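# Remove the cord tied around a bunch of flowers

## Task

Get the cord off the flowers entirely, keeping the stems from being bent out of shape and the blooms from being crushed.

## Robot and tools

Robot: two arms, left_arm and right_arm, each ending in a parallel two-finger gripper carrying a wrist camera. In the scene frame the origin sits at table height halfway between the arms' nominal bases. +z points up, +x reaches out over the table, and left_arm is on the +y side. Image left and right do not match these names. Calibrated bases: left_arm at (-0.044, +0.283, 0) m, right_arm at (-0.011, -0.301, 0) m, each turned by about one degree. A two-camera stand is fixed to the floor behind the arms.

Frames: each arm reports its hand pose, velocities, target and wrist-camera pose in its own base frame. Fixed cameras and the table use the scene frame. Movement offsets are taken along the axes of that arm's current Hand target. The fingers point along the gripper's +z and open and close along its y. end_effector_position is the point between the pads, about 1 cm back from the fingertips.

execute_actions(actions, cameras): actions holds up to 15 actions, run in order. Each action is a table of up to 15 rows, one row per 1/30 s step; a short table repeats its last row to fill 15 steps. Every row is one list of 14 numbers covering both arms: dx, dy, dz, rx, ry, rz, opening for left_arm, then the same seven for right_arm. All numbers lie in [-1, 1]. The six pose numbers are an offset, not a pose, measured from the Hand target at the start of that action, not from the previous row. 1.0 stands for 0.6 m or 180 degrees, and rx, ry, rz form a single rotation vector. Sending an offset again moves the arm further. Opening is absolute: +1 fully open (0.094 m), -1 closed. Sending six zeros re-requests the current Hand target. A zero in the opening slot is itself a command, so resend the current opening to leave a gripper unchanged. With an empty list the call returns all camera images plus the scene number. cameras picks images by name; ["all"] gives all, [] gives none, and an unknown name voids the call.

move(target, speed, blend, opening_speed, grip_force, blocking, cameras): drives each gripper along a straight line. target is one 14-number row in the same layout, scale and offset meaning as above, or a list of up to 15 such rows. Every row counts from the same starting Hand targets, not from the previous row. speed is the top path speed in m/s, 0.002 to 2.9, default 0.25; rotation is capped at twice that in rad/s. It can be one number or one per target. blend, in metres, rounds corners between listed targets; 0 stops at each. opening_speed sets how fast the commanded opening changes, per second on the -1..1 scale, minimum 0.2; use it to close gently on fragile things. grip_force is the force limit per finger pad in newtons, 10 to 50, given once or per arm, and it stays set. Lower forces close slowly. blocking=false returns after about 0.5 s while the motion continues. A move ends within 10 s of path time. Paths ignore obstacles and the other arm, and faster moves stray and strike harder. Keep paths from sweeping close past an arm's own base. The result adds a move: line, for example done, off_target, moving, held or fault, plus limits such as paced (pose clipped) or held (steps withheld). done means within 10 mm and 2 degrees of the target, but it says nothing about contact.

wait(seconds 0 to 10) lets time pass while commands hold. stop brakes a running move. zoom_image(camera, region [x0,y0,x1,y1] in pixels, at most 504 by 504) enlarges part of a camera's newest image. Camera names: cam_head_left, cam_head_right, cam_high, cam_low, cam_left_wrist, cam_right_wrist, each 672x504. read_manual only returns licence texts. finished_scene(scene) ends the current scene for good; the goal must then hold without the robot.

Results: each arm's end_effector_position (m) and end_effector_quat_wxyz are in its base frame. Hand target is the last commanded pose after clipping, and the next offsets start from it. Orientation commands are clipped to within 40 degrees of the measured orientation per step. Friction and gravity can leave the gripper several cm short; that alone does not mean contact. Waiting will not close the gap; send another command, or add the missing distance. grip_measured is the measured opening on the command scale. It reads a little wide when empty and does not reveal the moment of contact. grip_effort_nm is motor effort, negative while closing, and it does not return to zero at rest. Joint torques include gravity. A Joint velocities line saying within noise means the arm is still. Tool commands shows the current commands.

Avoid: pressing the cord or flowers hard, squeezing blooms or stems, and letting anything fall off the table or be left off it. Avoid fast hits, slams, and letting go of moving parts. Never let the arms, grippers or wrist cameras collide or grip each other. Don't put force on the wrist-camera cables; a cable touching something counts as the hand touching it. To relieve an arm that is pushing on something, command its target back behind the gripper. Motors heat when holding loads, stretched out, or straining. MOTOR HOT appears at 75 °C; at 90 °C the arm folds away and stays idle. Any arm stop costs, and objects may get brief random pushes.

Each tool is called after "Emit:" as name(argument=value, ...) on one line, values as JSON.

## Session

Emit:
execute_actions(actions=[])

Scene clock: 0.00 s.
left_arm: end_effector_position=(+0.4114, +0.0049, +0.1253) grip_measured=+1.000 grip_effort_nm=n/a end_effector_quat_wxyz=(+0.618, -0.014, +0.784, +0.052) | right_arm: end_effector_position=(+0.3952, -0.0232, +0.1191) grip_measured=+1.000 grip_effort_nm=n/a end_effector_quat_wxyz=(+0.621, +0.053, +0.778, -0.075)
Joint positions: left_arm=[-0.058 1.548 0.397 0.915 -0.155 0.028 0.094] | right_arm=[0.039 1.54 0.327 0.988 0.222 -0.001 0.094]
Joint velocities: within noise
Joint torques (N m): no reading
Heat: left arm: 39 °C; right arm: 42 °C.
Hand target: left_arm +0.4123, +0.0049, +0.1283; +0.620, -0.015, +0.782, +0.051 | right_arm +0.3972, -0.0232, +0.1246; +0.627, +0.054, +0.774, -0.074
Tool commands: left_gripper/opening=+1.0 right_gripper/opening=+1.0

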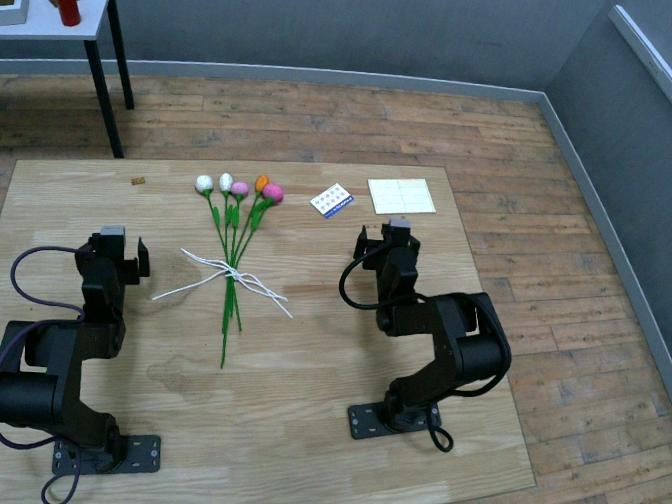

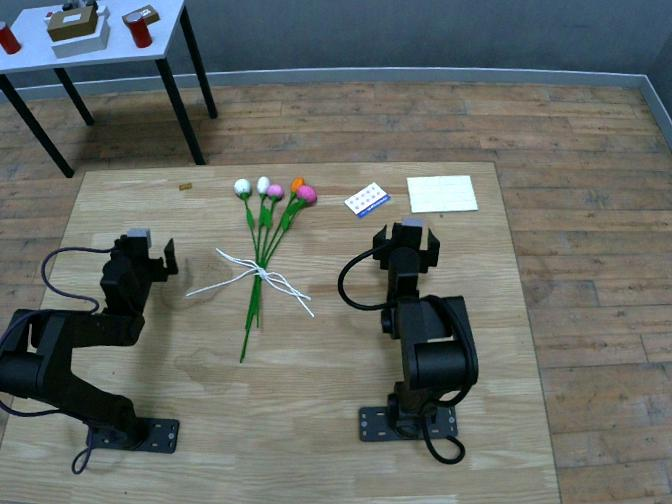

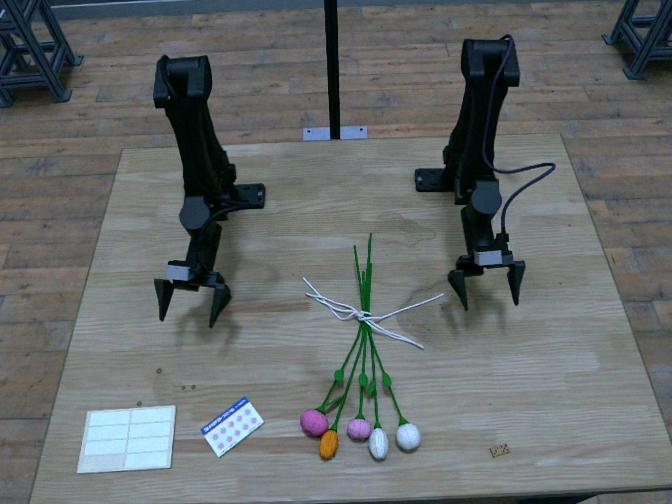

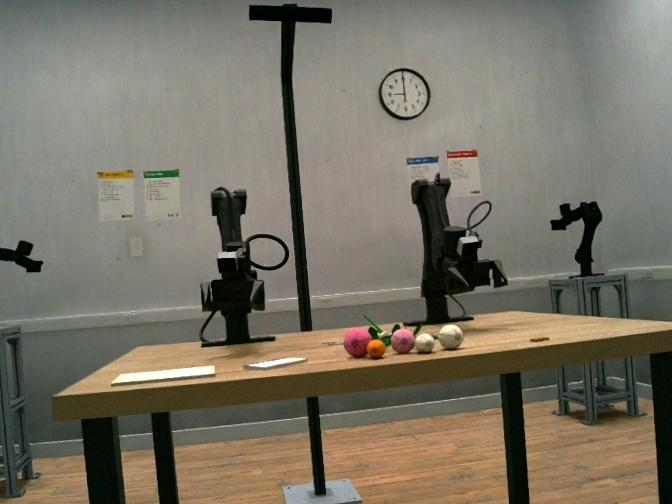

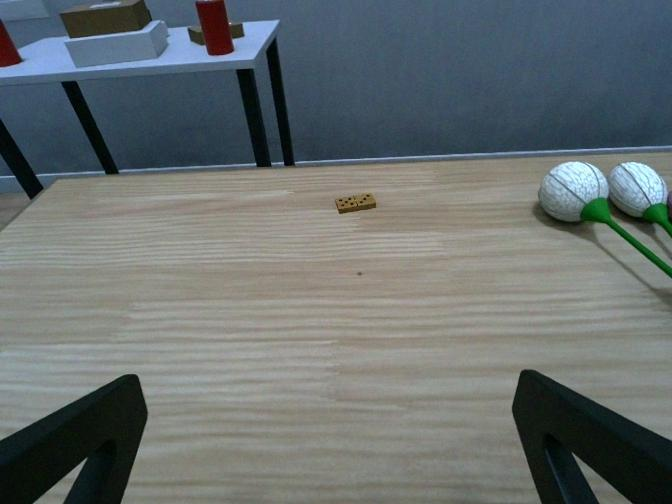

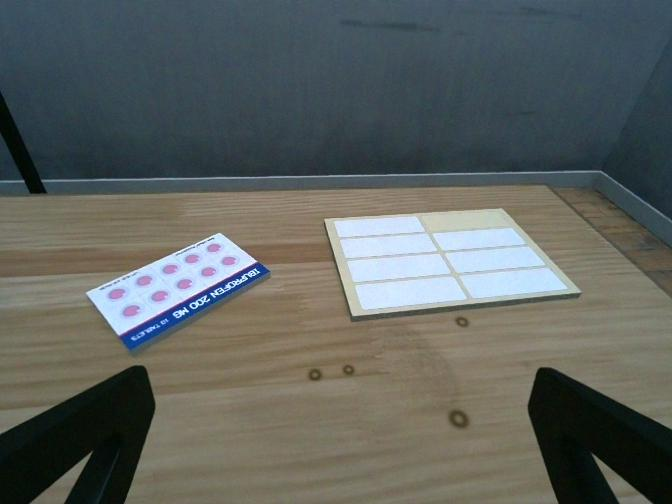

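Emit:
zoom_image(camera="cam_high", region=[280, 220, 460, 370])

Emit:
zoom_image(camera="cam_head_left", region=[140, 230, 300, 380])

Emit:
zoom_image(camera="cam_head_right", region=[180, 220, 330, 370])

Scaled by 2.800 from the camera's 672x504 image, which has a finer 960x720 frame.

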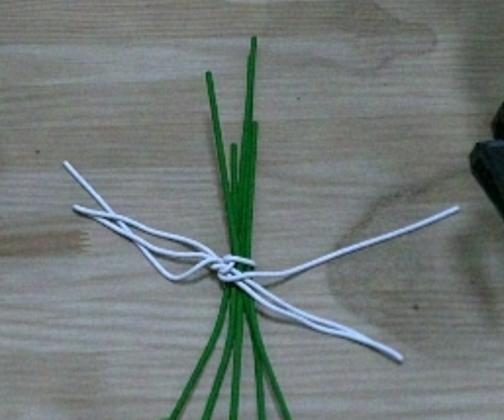

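Scaled by 3.150 from the camera's 672x504 image, which has a finer 960x720 frame.

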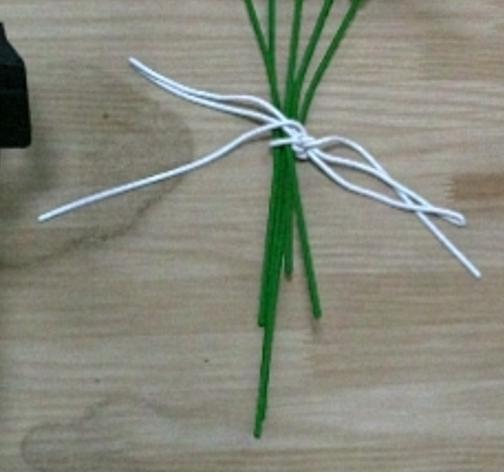

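Scaled by 3.360 from the camera's 672x504 image, which has a finer 960x720 frame.

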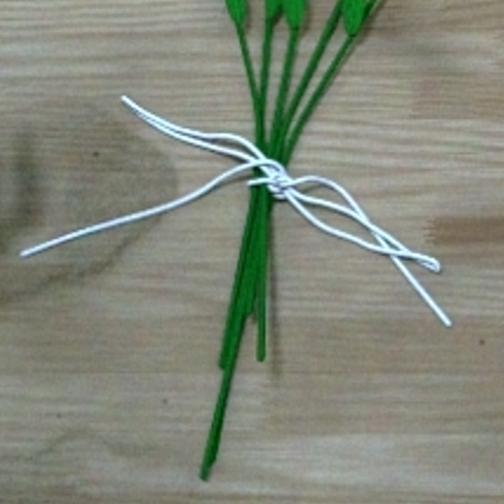

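Emit:
move(target=[-0.04255, -0.39215, -0.08355, 0.0350, 0.2876, 0.0024, 1, 0, 0, 0, 0, 0, 0, 1], speed=0.25, cameras=["all"])

Scene clock: 36.23 s.
left_arm: end_effector_position=(+0.3866, -0.2332, +0.1512) grip_measured=+1.000 grip_effort_nm=0.01 end_effector_quat_wxyz=(+0.218, +0.003, +0.976, -0.002) | right_arm: end_effector_position=(+0.3952, -0.0232, +0.1191) grip_measured=+1.000 grip_effort_nm=0.02 end_effector_quat_wxyz=(+0.621, +0.053, +0.778, -0.075)
Joint positions: left_arm=[-0.646 1.92 1.733 -1.021 -0.255 -0.593 0.094] | right_arm=[0.039 1.54 0.327 0.988 0.222 -0.001 0.094]
Joint torques (N m): left_arm=[-0.02 -10.32 8.25 1.02 -0.16 -0.1] | right_arm=[-0.01 -5.63 5.52 2.45 0.05 0.05]
Heat: left arm: 41 °C; right arm: 44 °C.
Hand target: left_arm +0.3900, -0.2350, +0.1499; +0.217, +0.000, +0.976, +0.000 | right_arm +0.3972, -0.0232, +0.1246; +0.627, +0.054, +0.774, -0.074
Off the commanded pose: left_arm 0.004 m, 0 deg | right_arm 0.006 m, 1 deg.
move: done

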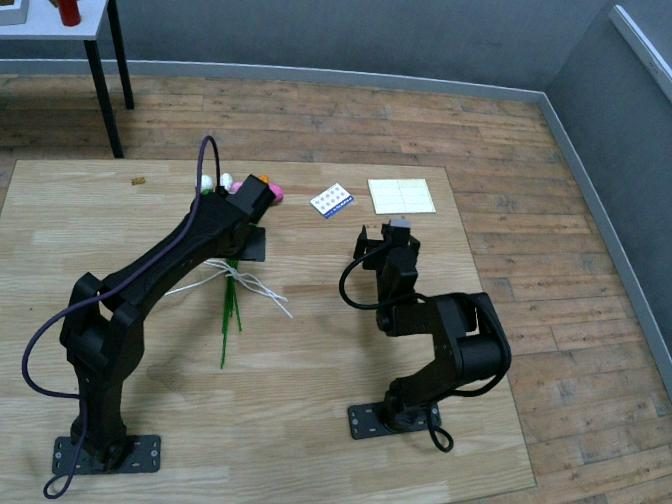

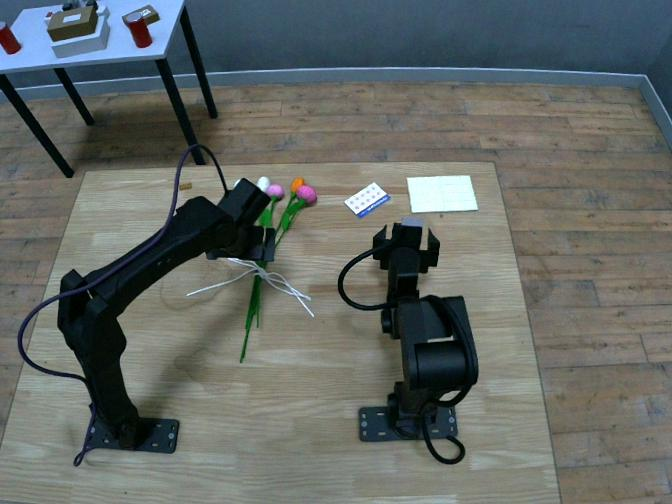

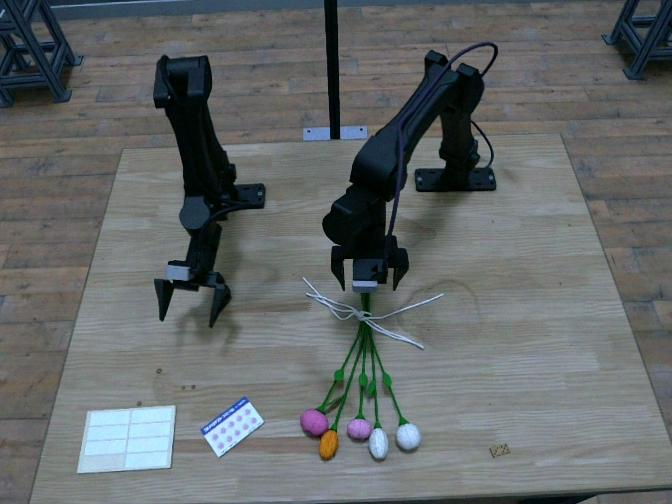

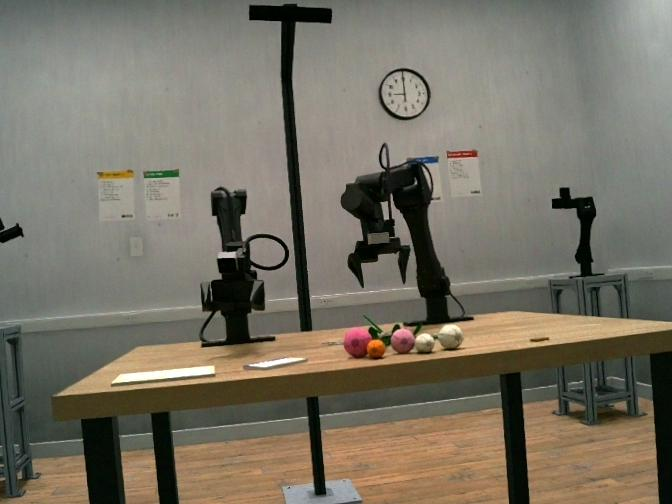

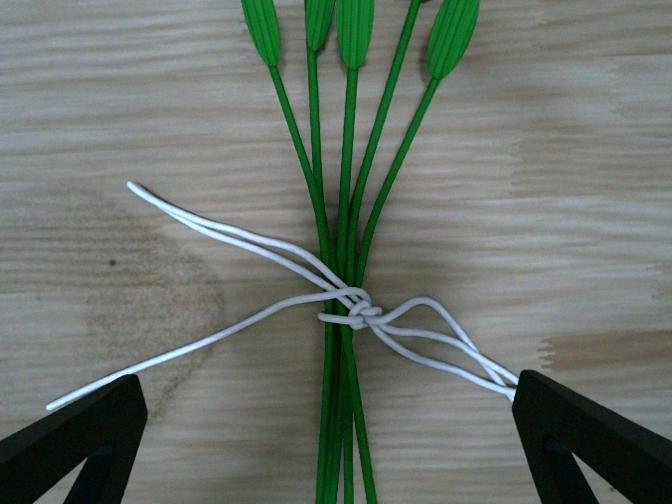

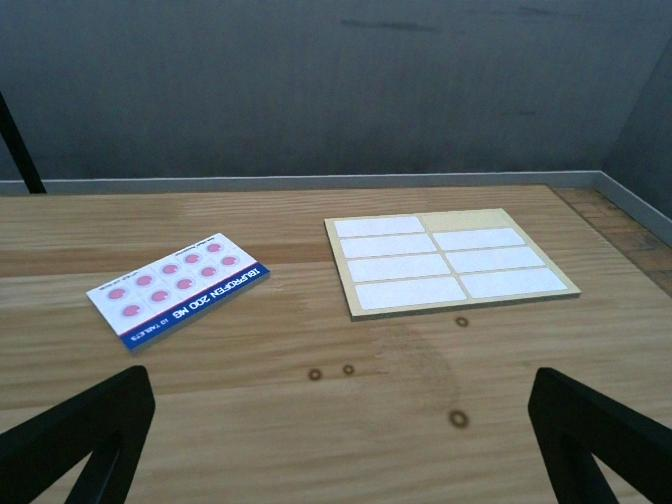

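Emit:
zoom_image(camera="cam_left_wrist", region=[270, 240, 470, 390])

Emit:
zoom_image(camera="cam_left_wrist", region=[30, 160, 350, 420])

Emit:
zoom_image(camera="cam_high", region=[290, 265, 450, 365])

Scaled by 2.520 from the camera's 672x504 image, which has a finer 960x720 frame.

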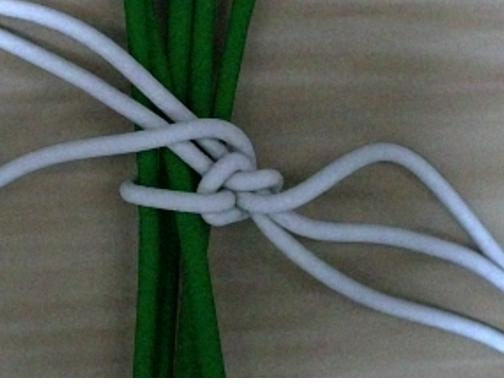

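Scaled by 1.575 from the camera's 672x504 image, which has a finer 960x720 frame.

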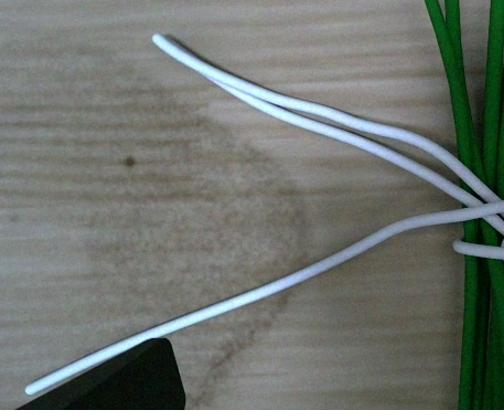

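Scaled by 3.150 from the camera's 672x504 image, which has a finer 960x720 frame.

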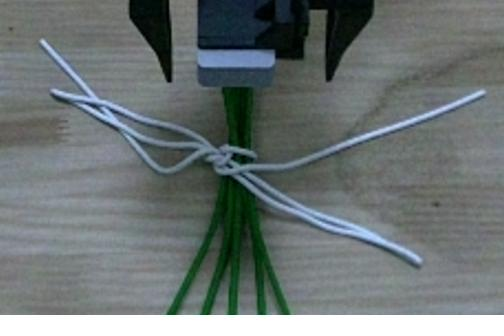

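Emit:
move(target=[0.1208, 0.2295, 0.0720, 0.0889, 0.1197, 0.3997, 1, 0.0100, 0.3012, -0.3257, -0.0555, 0.2934, -0.0242, 1], speed=0.25, cameras=["all"])

Scene clock: 65.13 s.
left_arm: end_effector_position=(+0.3485, -0.1000, +0.0887) grip_measured=+1.000 grip_effort_nm=0.00 end_effector_quat_wxyz=(+0.017, +0.594, +0.804, +0.007) | right_arm: end_effector_position=(+0.2365, +0.1862, +0.1439) grip_measured=+1.000 grip_effort_nm=0.02 end_effector_quat_wxyz=(+0.212, -0.006, +0.977, -0.004)
Joint positions: left_arm=[-0.282 1.891 1.531 -1.174 0 0.99 0.094] | right_arm=[0.853 1.401 1.147 -1.03 0.32 0.794 0.094]
Joint torques (N m): left_arm=[0.23 -9.76 4.97 0.4 0.01 0.03] | right_arm=[0.27 -4.16 8.4 1.11 0.26 0.2]
Heat: left arm: 42 °C; right arm: 44 °C.
Hand target: left_arm +0.3426, -0.0972, +0.0802; -0.001, +0.596, +0.803, +0.000 | right_arm +0.2400, +0.1902, +0.1501; +0.217, +0.001, +0.976, +0.000
Off the commanded pose: left_arm 0.011 m, 2 deg | right_arm 0.008 m, 1 deg.
move: off_target (left_arm)

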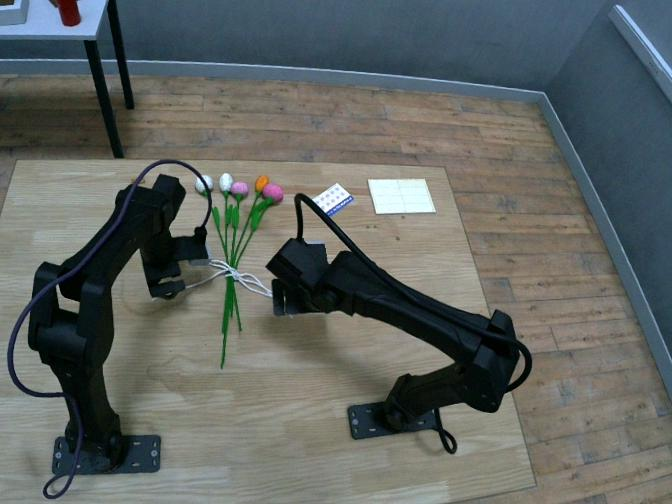

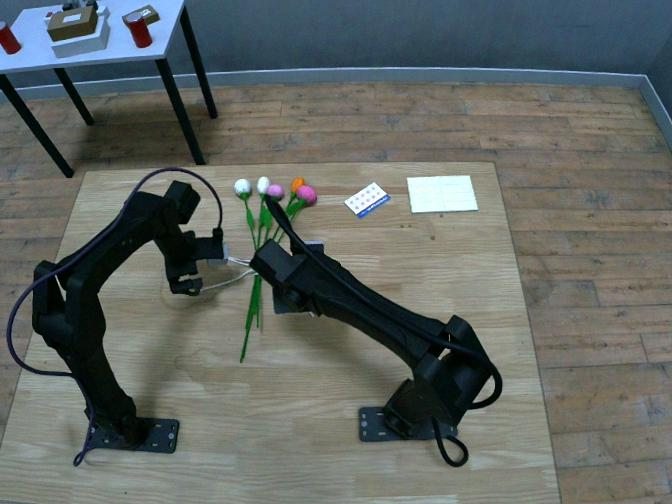

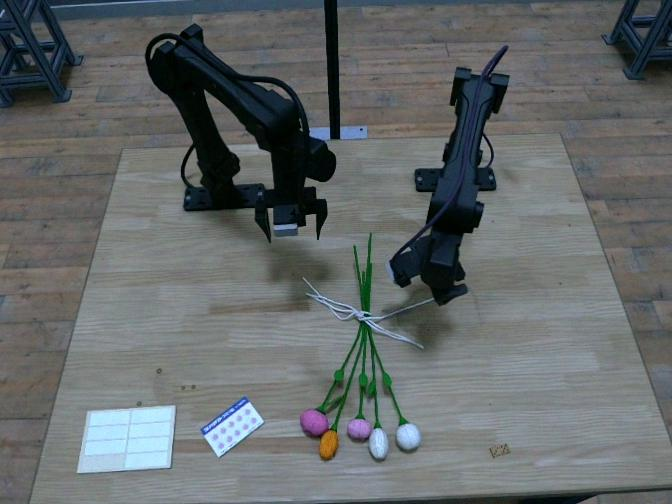

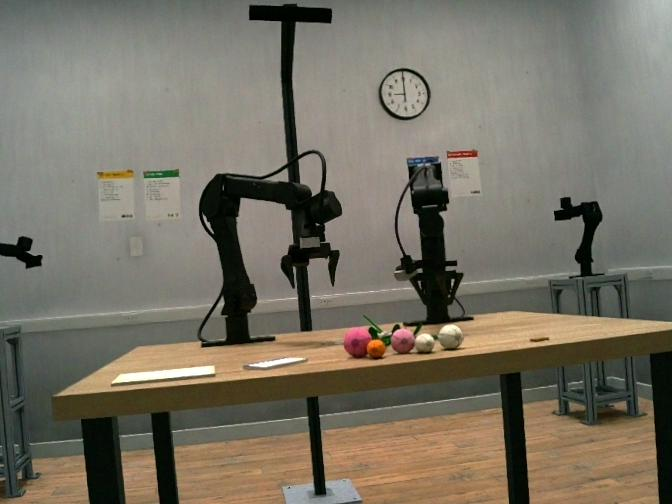

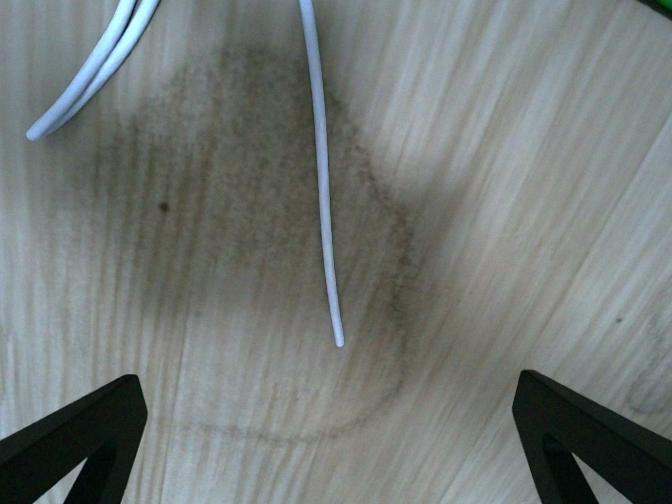

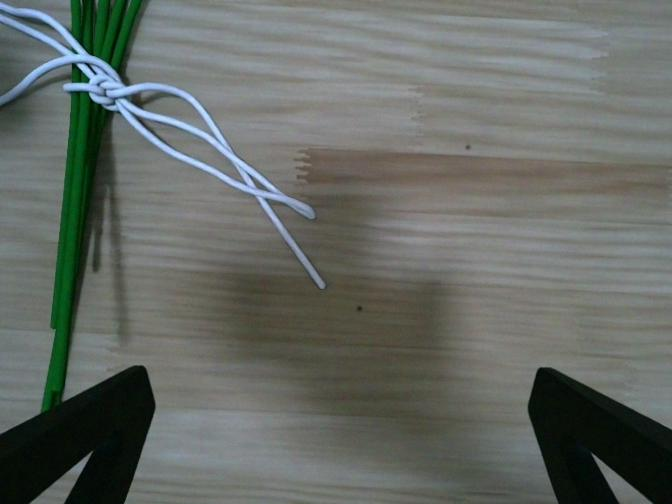

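Emit:
zoom_image(camera="cam_right_wrist", region=[50, 50, 350, 300])

Scaled by 1.680 from the camera's 672x504 image, which has a finer 960x720 frame.

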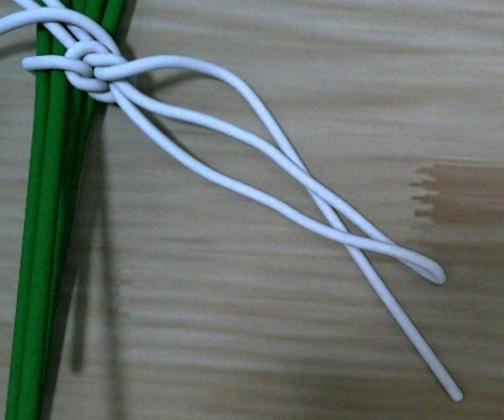

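Emit:
move(target=[0, 0.0033, 0.097, 0, 0, 0, -0.2, 0.0207, 0.0222, 0.1560, -0.0408, 0.1352, -0.1842, -0.36], speed=0.2, cameras=["cam_left_wrist", "cam_right_wrist", "cam_head_right"])

Scene clock: 83.87 s.
left_arm: end_effector_position=(+0.3470, -0.0996, +0.0309) grip_measured=-0.198 grip_effort_nm=-0.11 end_effector_quat_wxyz=(+0.010, +0.596, +0.803, +0.004) | right_arm: end_effector_position=(+0.2634, +0.2003, +0.0578) grip_measured=-0.358 grip_effort_nm=-0.07 end_effector_quat_wxyz=(-0.001, -0.286, +0.958, -0.004)
Joint positions: left_arm=[-0.282 1.949 1.376 -0.976 0 0.994 0.038] | right_arm=[0.65 1.834 1.333 -1.075 0.006 0.07 0.03]
Joint torques (N m): left_arm=[0.51 -9.78 4.78 0.55 0.02 0.02] | right_arm=[-0.43 -7.36 7.69 0.53 -0.06 -0.07]
Heat: left arm: 41 °C; right arm: 46 °C.
Hand target: left_arm +0.3444, -0.0966, +0.0218; -0.001, +0.596, +0.803, +0.000 | right_arm +0.2683, +0.2035, +0.0600; +0.000, -0.289, +0.957, +0.000
Off the commanded pose: left_arm 0.010 m, 1 deg | right_arm 0.006 m, 1 deg.
move: done
Images, in order (width x height): cam_head_right 672x504, cam_left_wrist 672x504, cam_right_wrist 672x504.

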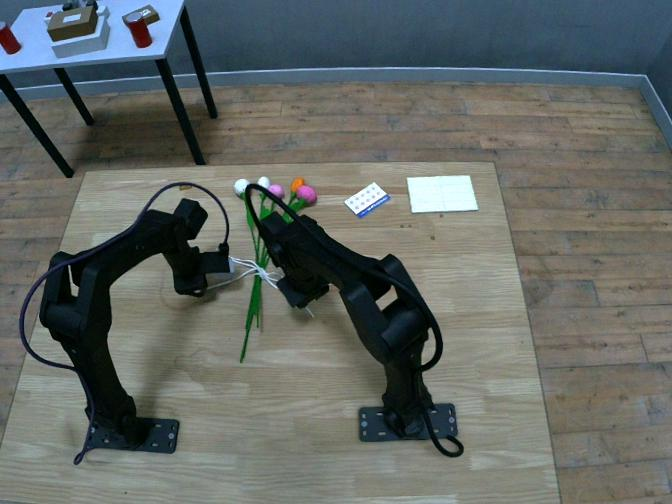

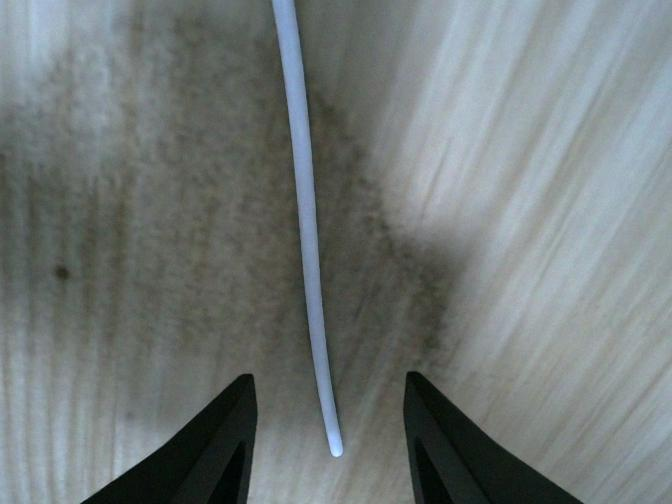

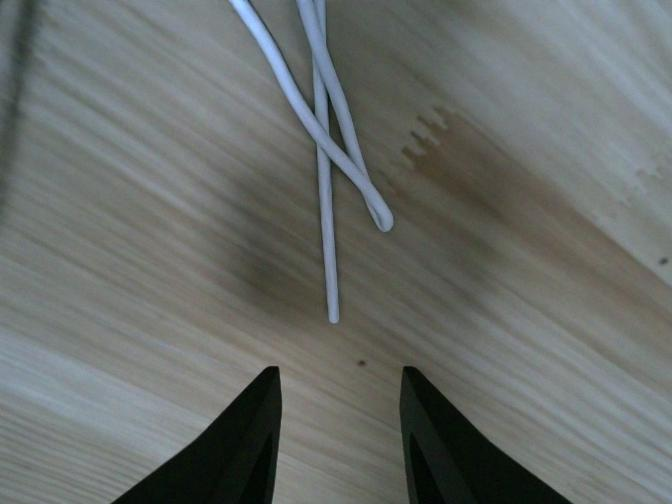

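Emit:
move(target=[0, 0.0083, 0.0317, 0, 0, 0, -0.2, -0.010, 0.0023, 0.0783, 0, 0, 0, -0.36], speed=0.1, cameras=["cam_left_wrist", "cam_right_wrist"])

Scene clock: 89.90 s.
left_arm: end_effector_position=(+0.3512, -0.0983, +0.0179) grip_measured=-0.198 grip_effort_nm=-0.09 end_effector_quat_wxyz=(+0.011, +0.596, +0.803, +0.005) | right_arm: end_effector_position=(+0.2712, +0.2063, +0.0180) grip_measured=-0.358 grip_effort_nm=-0.07 end_effector_quat_wxyz=(+0.000, -0.287, +0.958, -0.003)
Joint positions: left_arm=[-0.276 1.977 1.361 -0.93 -0.001 1.001 0.038] | right_arm=[0.65 1.916 1.275 -0.932 0.006 0.069 0.03]
Joint torques (N m): left_arm=[0.64 -8.84 4.29 0.72 0.02 0.03] | right_arm=[-0.16 -7.99 5.15 0.8 -0.05 -0.04]
Heat: left arm: 40 °C; right arm: 45 °C.
Hand target: left_arm +0.3491, -0.0952, +0.0029; -0.001, +0.596, +0.803, +0.000 | right_arm +0.2725, +0.2079, +0.0130; +0.000, -0.290, +0.957, +0.000
Off the commanded pose: left_arm 0.016 m, 1 deg | right_arm 0.005 m, 0 deg.
move: off_target (left_arm)
Images, in order (width x height): cam_left_wrist 672x504, cam_right_wrist 672x504.

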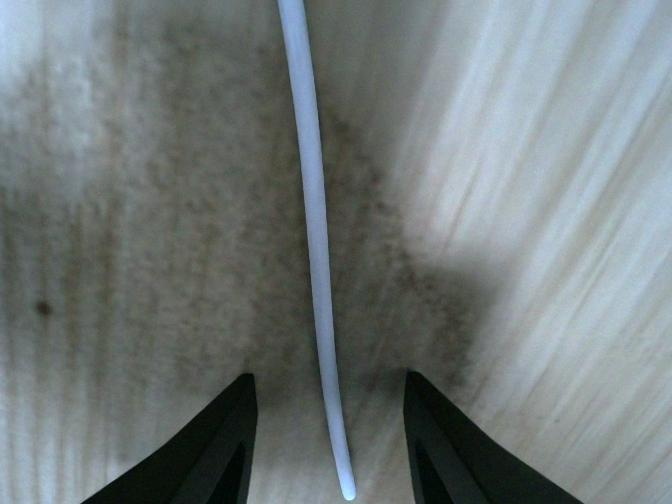

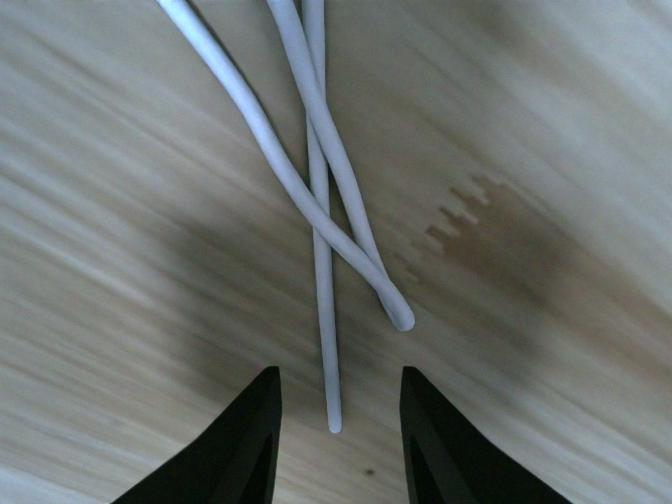

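Emit:
zoom_image(camera="cam_left_wrist", region=[230, 330, 430, 504])

Emit:
zoom_image(camera="cam_right_wrist", region=[240, 300, 440, 474])

Scaled by 2.520 from the camera's 672x504 image, which has a finer 960x720 frame.

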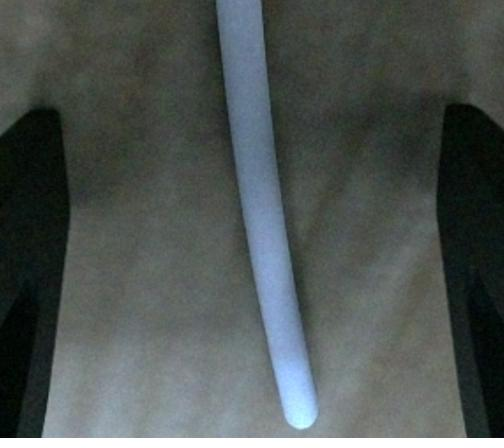

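Scaled by 2.520 from the camera's 672x504 image, which has a finer 960x720 frame.

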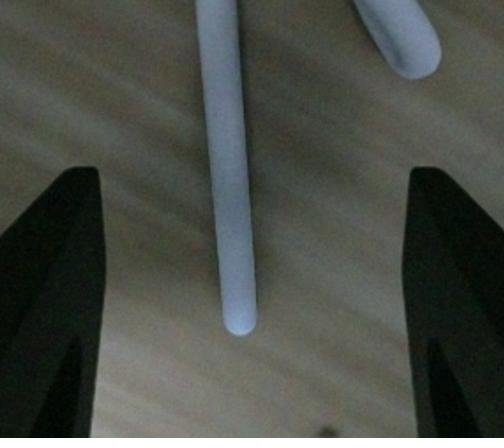

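Emit:
move(target=[0, 0, 0.0150, 0, 0, 0, -0.2, 0, 0.001, 0.0150, 0, 0, 0, -0.36], speed=0.05, cameras=["cam_left_wrist", "cam_right_wrist"])

Scene clock: 97.37 s.
left_arm: end_effector_position=(+0.3511, -0.0983, +0.0166) grip_measured=-0.198 grip_effort_nm=-0.09 end_effector_quat_wxyz=(+0.012, +0.596, +0.803, +0.005) | right_arm: end_effector_position=(+0.2725, +0.2073, +0.0110) grip_measured=-0.358 grip_effort_nm=-0.07 end_effector_quat_wxyz=(+0.003, -0.287, +0.958, -0.002)
Joint positions: left_arm=[-0.276 1.977 1.355 -0.923 -0.001 1.001 0.038] | right_arm=[0.65 1.926 1.259 -0.899 0.006 0.069 0.03]
Joint torques (N m): left_arm=[0.61 -7.76 3.28 0.98 0.02 0.02] | right_arm=[0.01 -7.72 4.88 0.8 -0.05 -0.02]
Heat: left arm: 40 °C; right arm: 44 °C.
Hand target: left_arm +0.3492, -0.0953, -0.0061; -0.001, +0.596, +0.803, +0.000 | right_arm +0.2722, +0.2084, +0.0040; +0.000, -0.290, +0.957, +0.000
Off the commanded pose: left_arm 0.023 m, 2 deg | right_arm 0.007 m, 1 deg.
move: off_target (left_arm)
Images, in order (width x height): cam_left_wrist 672x504, cam_right_wrist 672x504.

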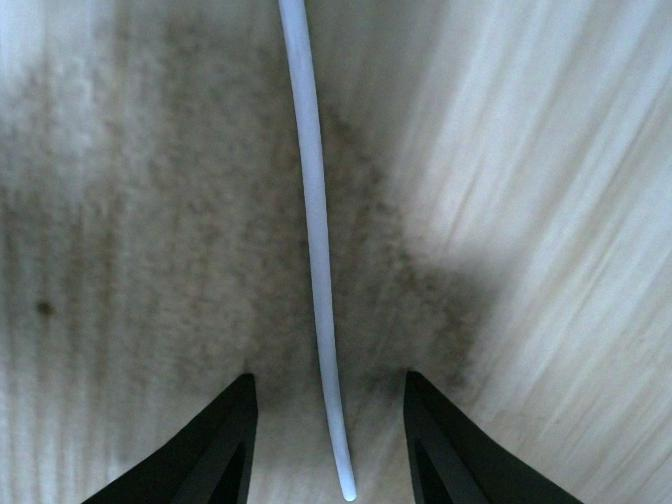

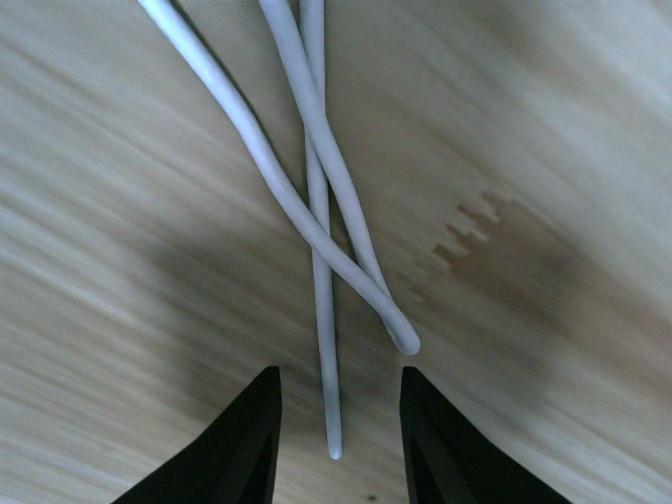

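Emit:
move(target=[0, 0, -0.0217, 0, 0, 0, -0.2, 0, 0.001, 0.0117, 0, 0, 0, -0.36], speed=0.05, cameras=["cam_left_wrist", "cam_right_wrist"])

Scene clock: 100.47 s.
left_arm: end_effector_position=(+0.3508, -0.0981, +0.0169) grip_measured=-0.198 grip_effort_nm=-0.08 end_effector_quat_wxyz=(+0.011, +0.596, +0.803, +0.005) | right_arm: end_effector_position=(+0.2725, +0.2072, +0.0060) grip_measured=-0.358 grip_effort_nm=-0.07 end_effector_quat_wxyz=(+0.003, -0.287, +0.958, -0.002)
Joint positions: left_arm=[-0.276 1.977 1.357 -0.927 -0.001 1.001 0.038] | right_arm=[0.65 1.934 1.248 -0.88 0.006 0.069 0.03]
Joint torques (N m): left_arm=[0.62 -9.26 5.27 0.54 0.03 0.03] | right_arm=[0.14 -7.45 4.62 0.89 -0.04 0]
Heat: left arm: 40 °C; right arm: 44 °C.
Hand target: left_arm +0.3492, -0.0952, +0.0069; -0.001, +0.596, +0.803, +0.000 | right_arm +0.2719, +0.2089, -0.0030; +0.000, -0.290, +0.957, +0.000
Off the commanded pose: left_arm 0.010 m, 1 deg | right_arm 0.009 m, 1 deg.
move: done
Images, in order (width x height): cam_left_wrist 672x504, cam_right_wrist 672x504.

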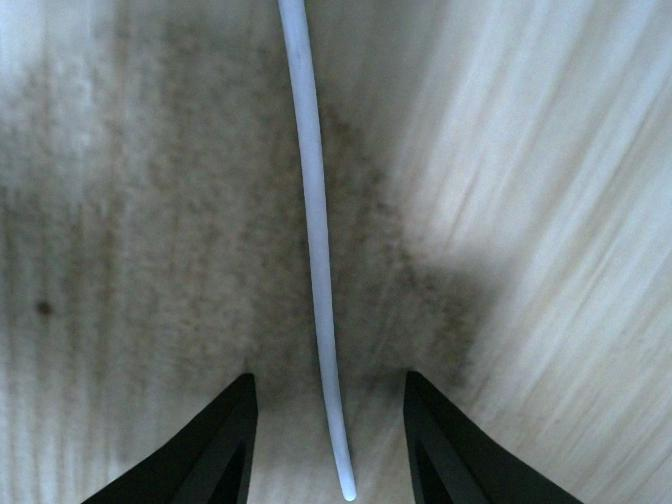

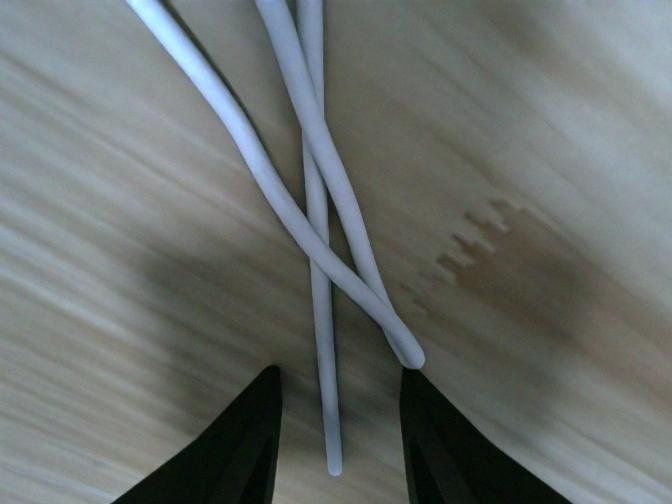

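Emit:
move(target=[[0, 0, 0, 0, 0, 0, -0.2, 0.0083, 0.001, 0, 0, 0, 0, -0.6], [0, 0, 0, 0, 0, 0, -0.6, 0.0083, 0.001, 0.010, 0, 0, 0, -0.6]], speed=0.05, cameras=["cam_left_wrist", "cam_right_wrist"])

Scene clock: 106.23 s.
left_arm: end_effector_position=(+0.3546, -0.0979, +0.0170) grip_measured=-0.598 grip_effort_nm=-0.11 end_effector_quat_wxyz=(+0.016, +0.596, +0.803, +0.011) | right_arm: end_effector_position=(+0.2722, +0.2078, +0.0050) grip_measured=-0.598 grip_effort_nm=-0.08 end_effector_quat_wxyz=(+0.006, -0.287, +0.958, +0.001)
Joint positions: left_arm=[-0.276 1.977 1.357 -0.912 -0.009 1.002 0.019] | right_arm=[0.65 1.931 1.239 -0.868 0.003 0.069 0.019]
Joint torques (N m): left_arm=[0.64 -9.32 5.29 0.42 0.1 0.01] | right_arm=[0.4 -7.68 2.76 1.08 -0.01 0.03]
Heat: left arm: 40 °C; right arm: 43 °C.
Hand target: left_arm +0.3491, -0.0952, +0.0069; -0.001, +0.596, +0.803, +0.000 | right_arm +0.2674, +0.2066, -0.0090; +0.000, -0.290, +0.957, +0.000
Off the commanded pose: left_arm 0.012 m, 2 deg | right_arm 0.015 m, 1 deg.
move: off_target (left_arm, right_arm)
Images, in order (width x height): cam_left_wrist 672x504, cam_right_wrist 672x504.

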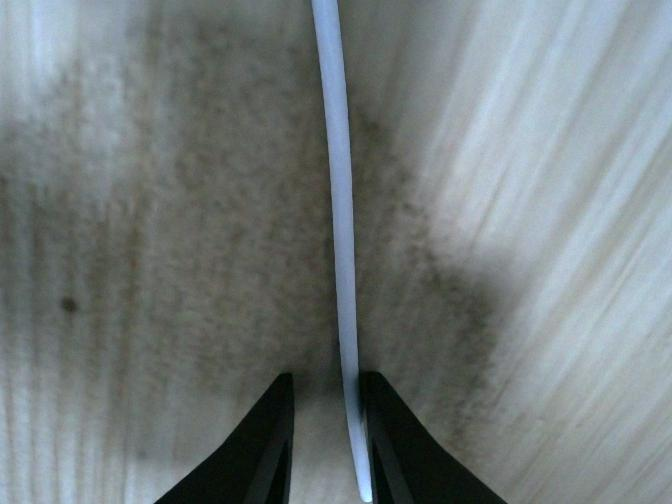

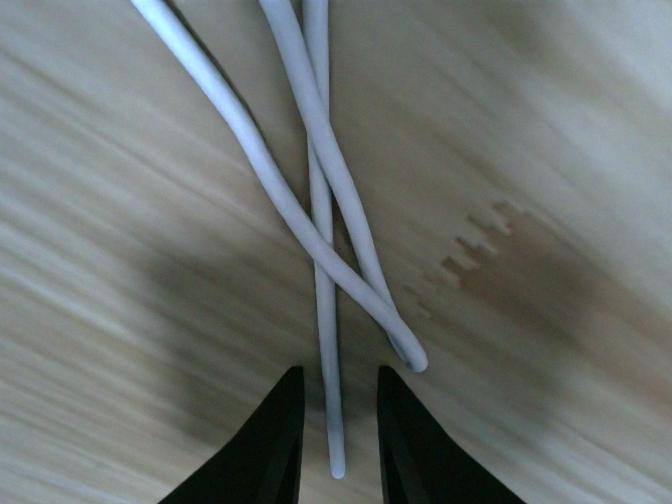

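Emit:
move(target=[0, 0, 0, 0, 0, 0, -1, 0, 0, -0.0117, 0, 0, 0, -1], speed=0.05, opening_speed=0.5, cameras=["cam_left_wrist", "cam_right_wrist"])

Scene clock: 108.77 s.
left_arm: end_effector_position=(+0.3546, -0.0979, +0.0170) grip_measured=-0.953 grip_effort_nm=-0.95 end_effector_quat_wxyz=(+0.016, +0.596, +0.803, +0.011) | right_arm: end_effector_position=(+0.2724, +0.2081, +0.0051) grip_measured=-0.948 grip_effort_nm=-0.95 end_effector_quat_wxyz=(+0.006, -0.287, +0.958, +0.001)
Joint positions: left_arm=[-0.276 1.977 1.357 -0.912 -0.009 1.002 0.002] | right_arm=[0.65 1.93 1.239 -0.867 0.002 0.069 0.002]
Joint torques (N m): left_arm=[0.64 -9.32 5.29 0.42 0.11 0.01] | right_arm=[0.4 -8.57 3.77 0.8 -0.01 0.03]
Heat: left arm: 40 °C; right arm: 43 °C.
Hand target: left_arm +0.3491, -0.0952, +0.0069; -0.001, +0.596, +0.803, +0.000 | right_arm +0.2674, +0.2067, -0.0020; +0.000, -0.290, +0.957, +0.000
Off the commanded pose: left_arm 0.012 m, 2 deg | right_arm 0.009 m, 1 deg.
move: off_target (left_arm)
Images, in order (width x height): cam_left_wrist 672x504, cam_right_wrist 672x504.

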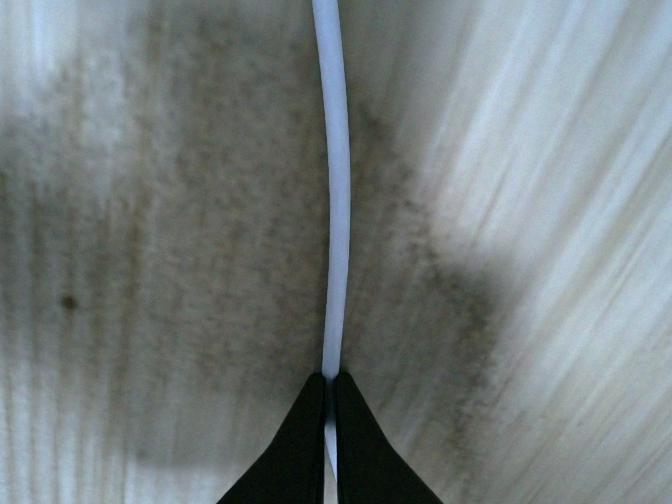

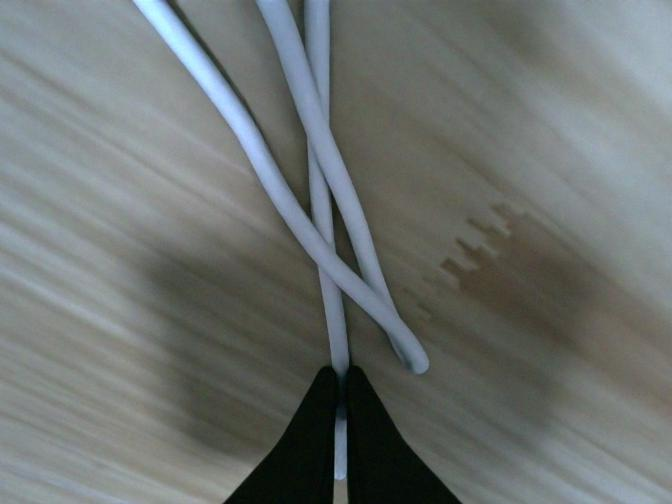

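Emit:
move(target=[0.0377, 0.0262, -0.0250, 0, 0, 0, -1, -0.0062, -0.1042, -0.0333, 0, 0, -0.15, -1], speed=0.08, cameras=["all"])

Scene clock: 117.53 s.
left_arm: end_effector_position=(+0.3546, -0.0708, +0.0219) grip_measured=-0.957 grip_effort_nm=-1.02 end_effector_quat_wxyz=(+0.003, +0.596, +0.803, +0.001) | right_arm: end_effector_position=(+0.2978, +0.1546, +0.0096) grip_measured=-0.951 grip_effort_nm=-1.01 end_effector_quat_wxyz=(-0.012, -0.501, +0.865, +0.001)
Joint positions: left_arm=[-0.199 1.977 1.378 -0.966 0.001 1.077 0.002] | right_arm=[0.476 1.93 1.257 -0.922 0 -0.574 0.002]
Joint torques (N m): left_arm=[0.5 -10.41 7.15 0.32 0 0.02] | right_arm=[-0.4 -9.74 7.24 0.45 0.03 -0.09]
Heat: left arm: 40 °C; right arm: 43 °C.
Hand target: left_arm +0.3577, -0.0690, +0.0219; -0.001, +0.596, +0.803, +0.000 | right_arm +0.3051, +0.1566, +0.0180; +0.000, -0.505, +0.863, +0.000
Off the commanded pose: left_arm 0.003 m, 0 deg | right_arm 0.011 m, 1 deg.
move: off_target (right_arm)

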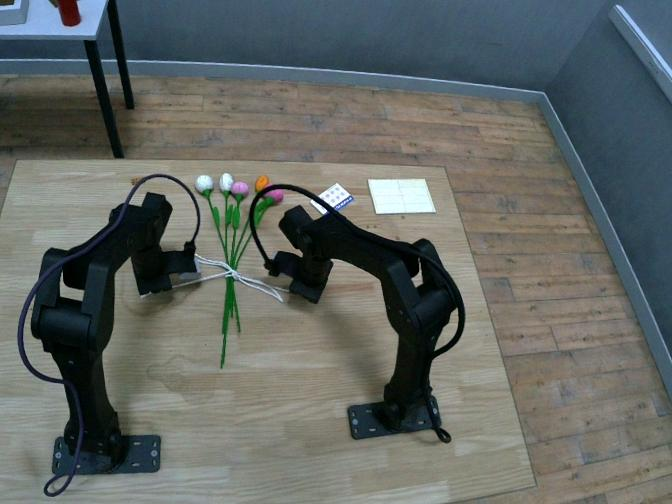

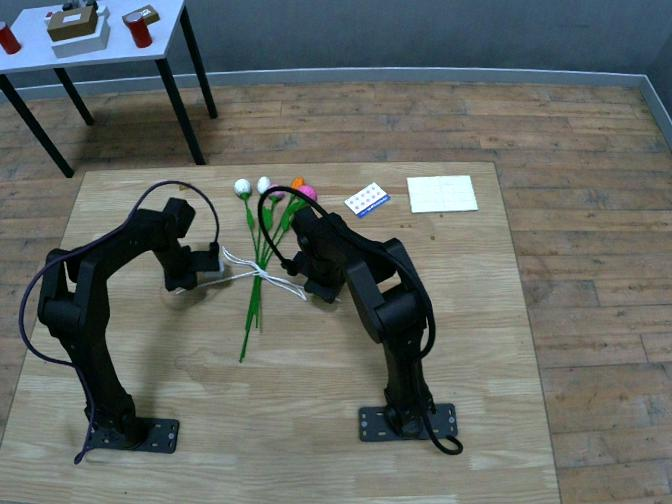

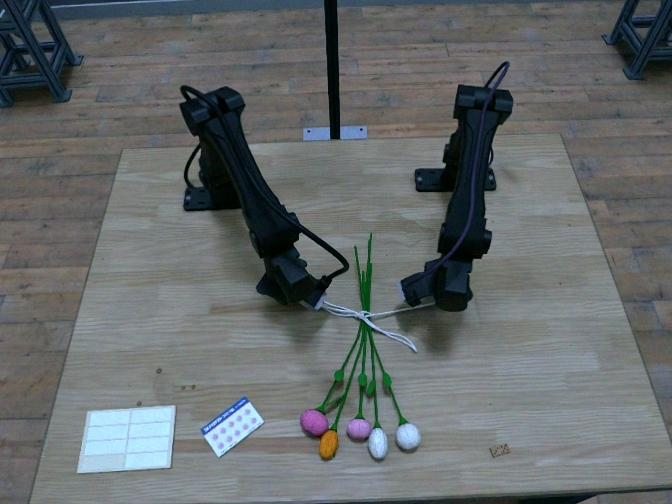

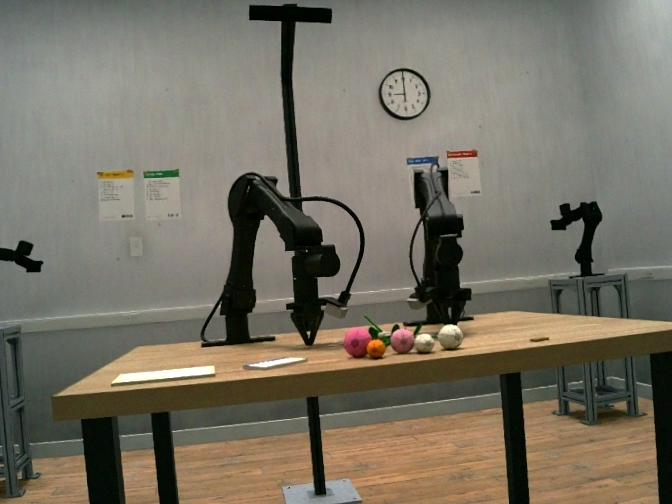

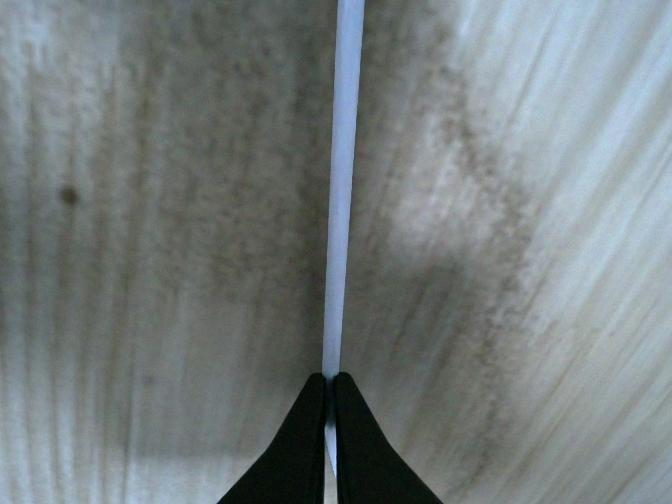

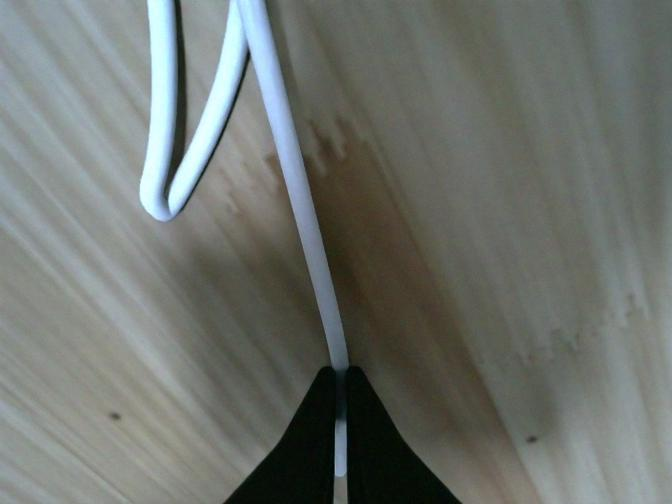

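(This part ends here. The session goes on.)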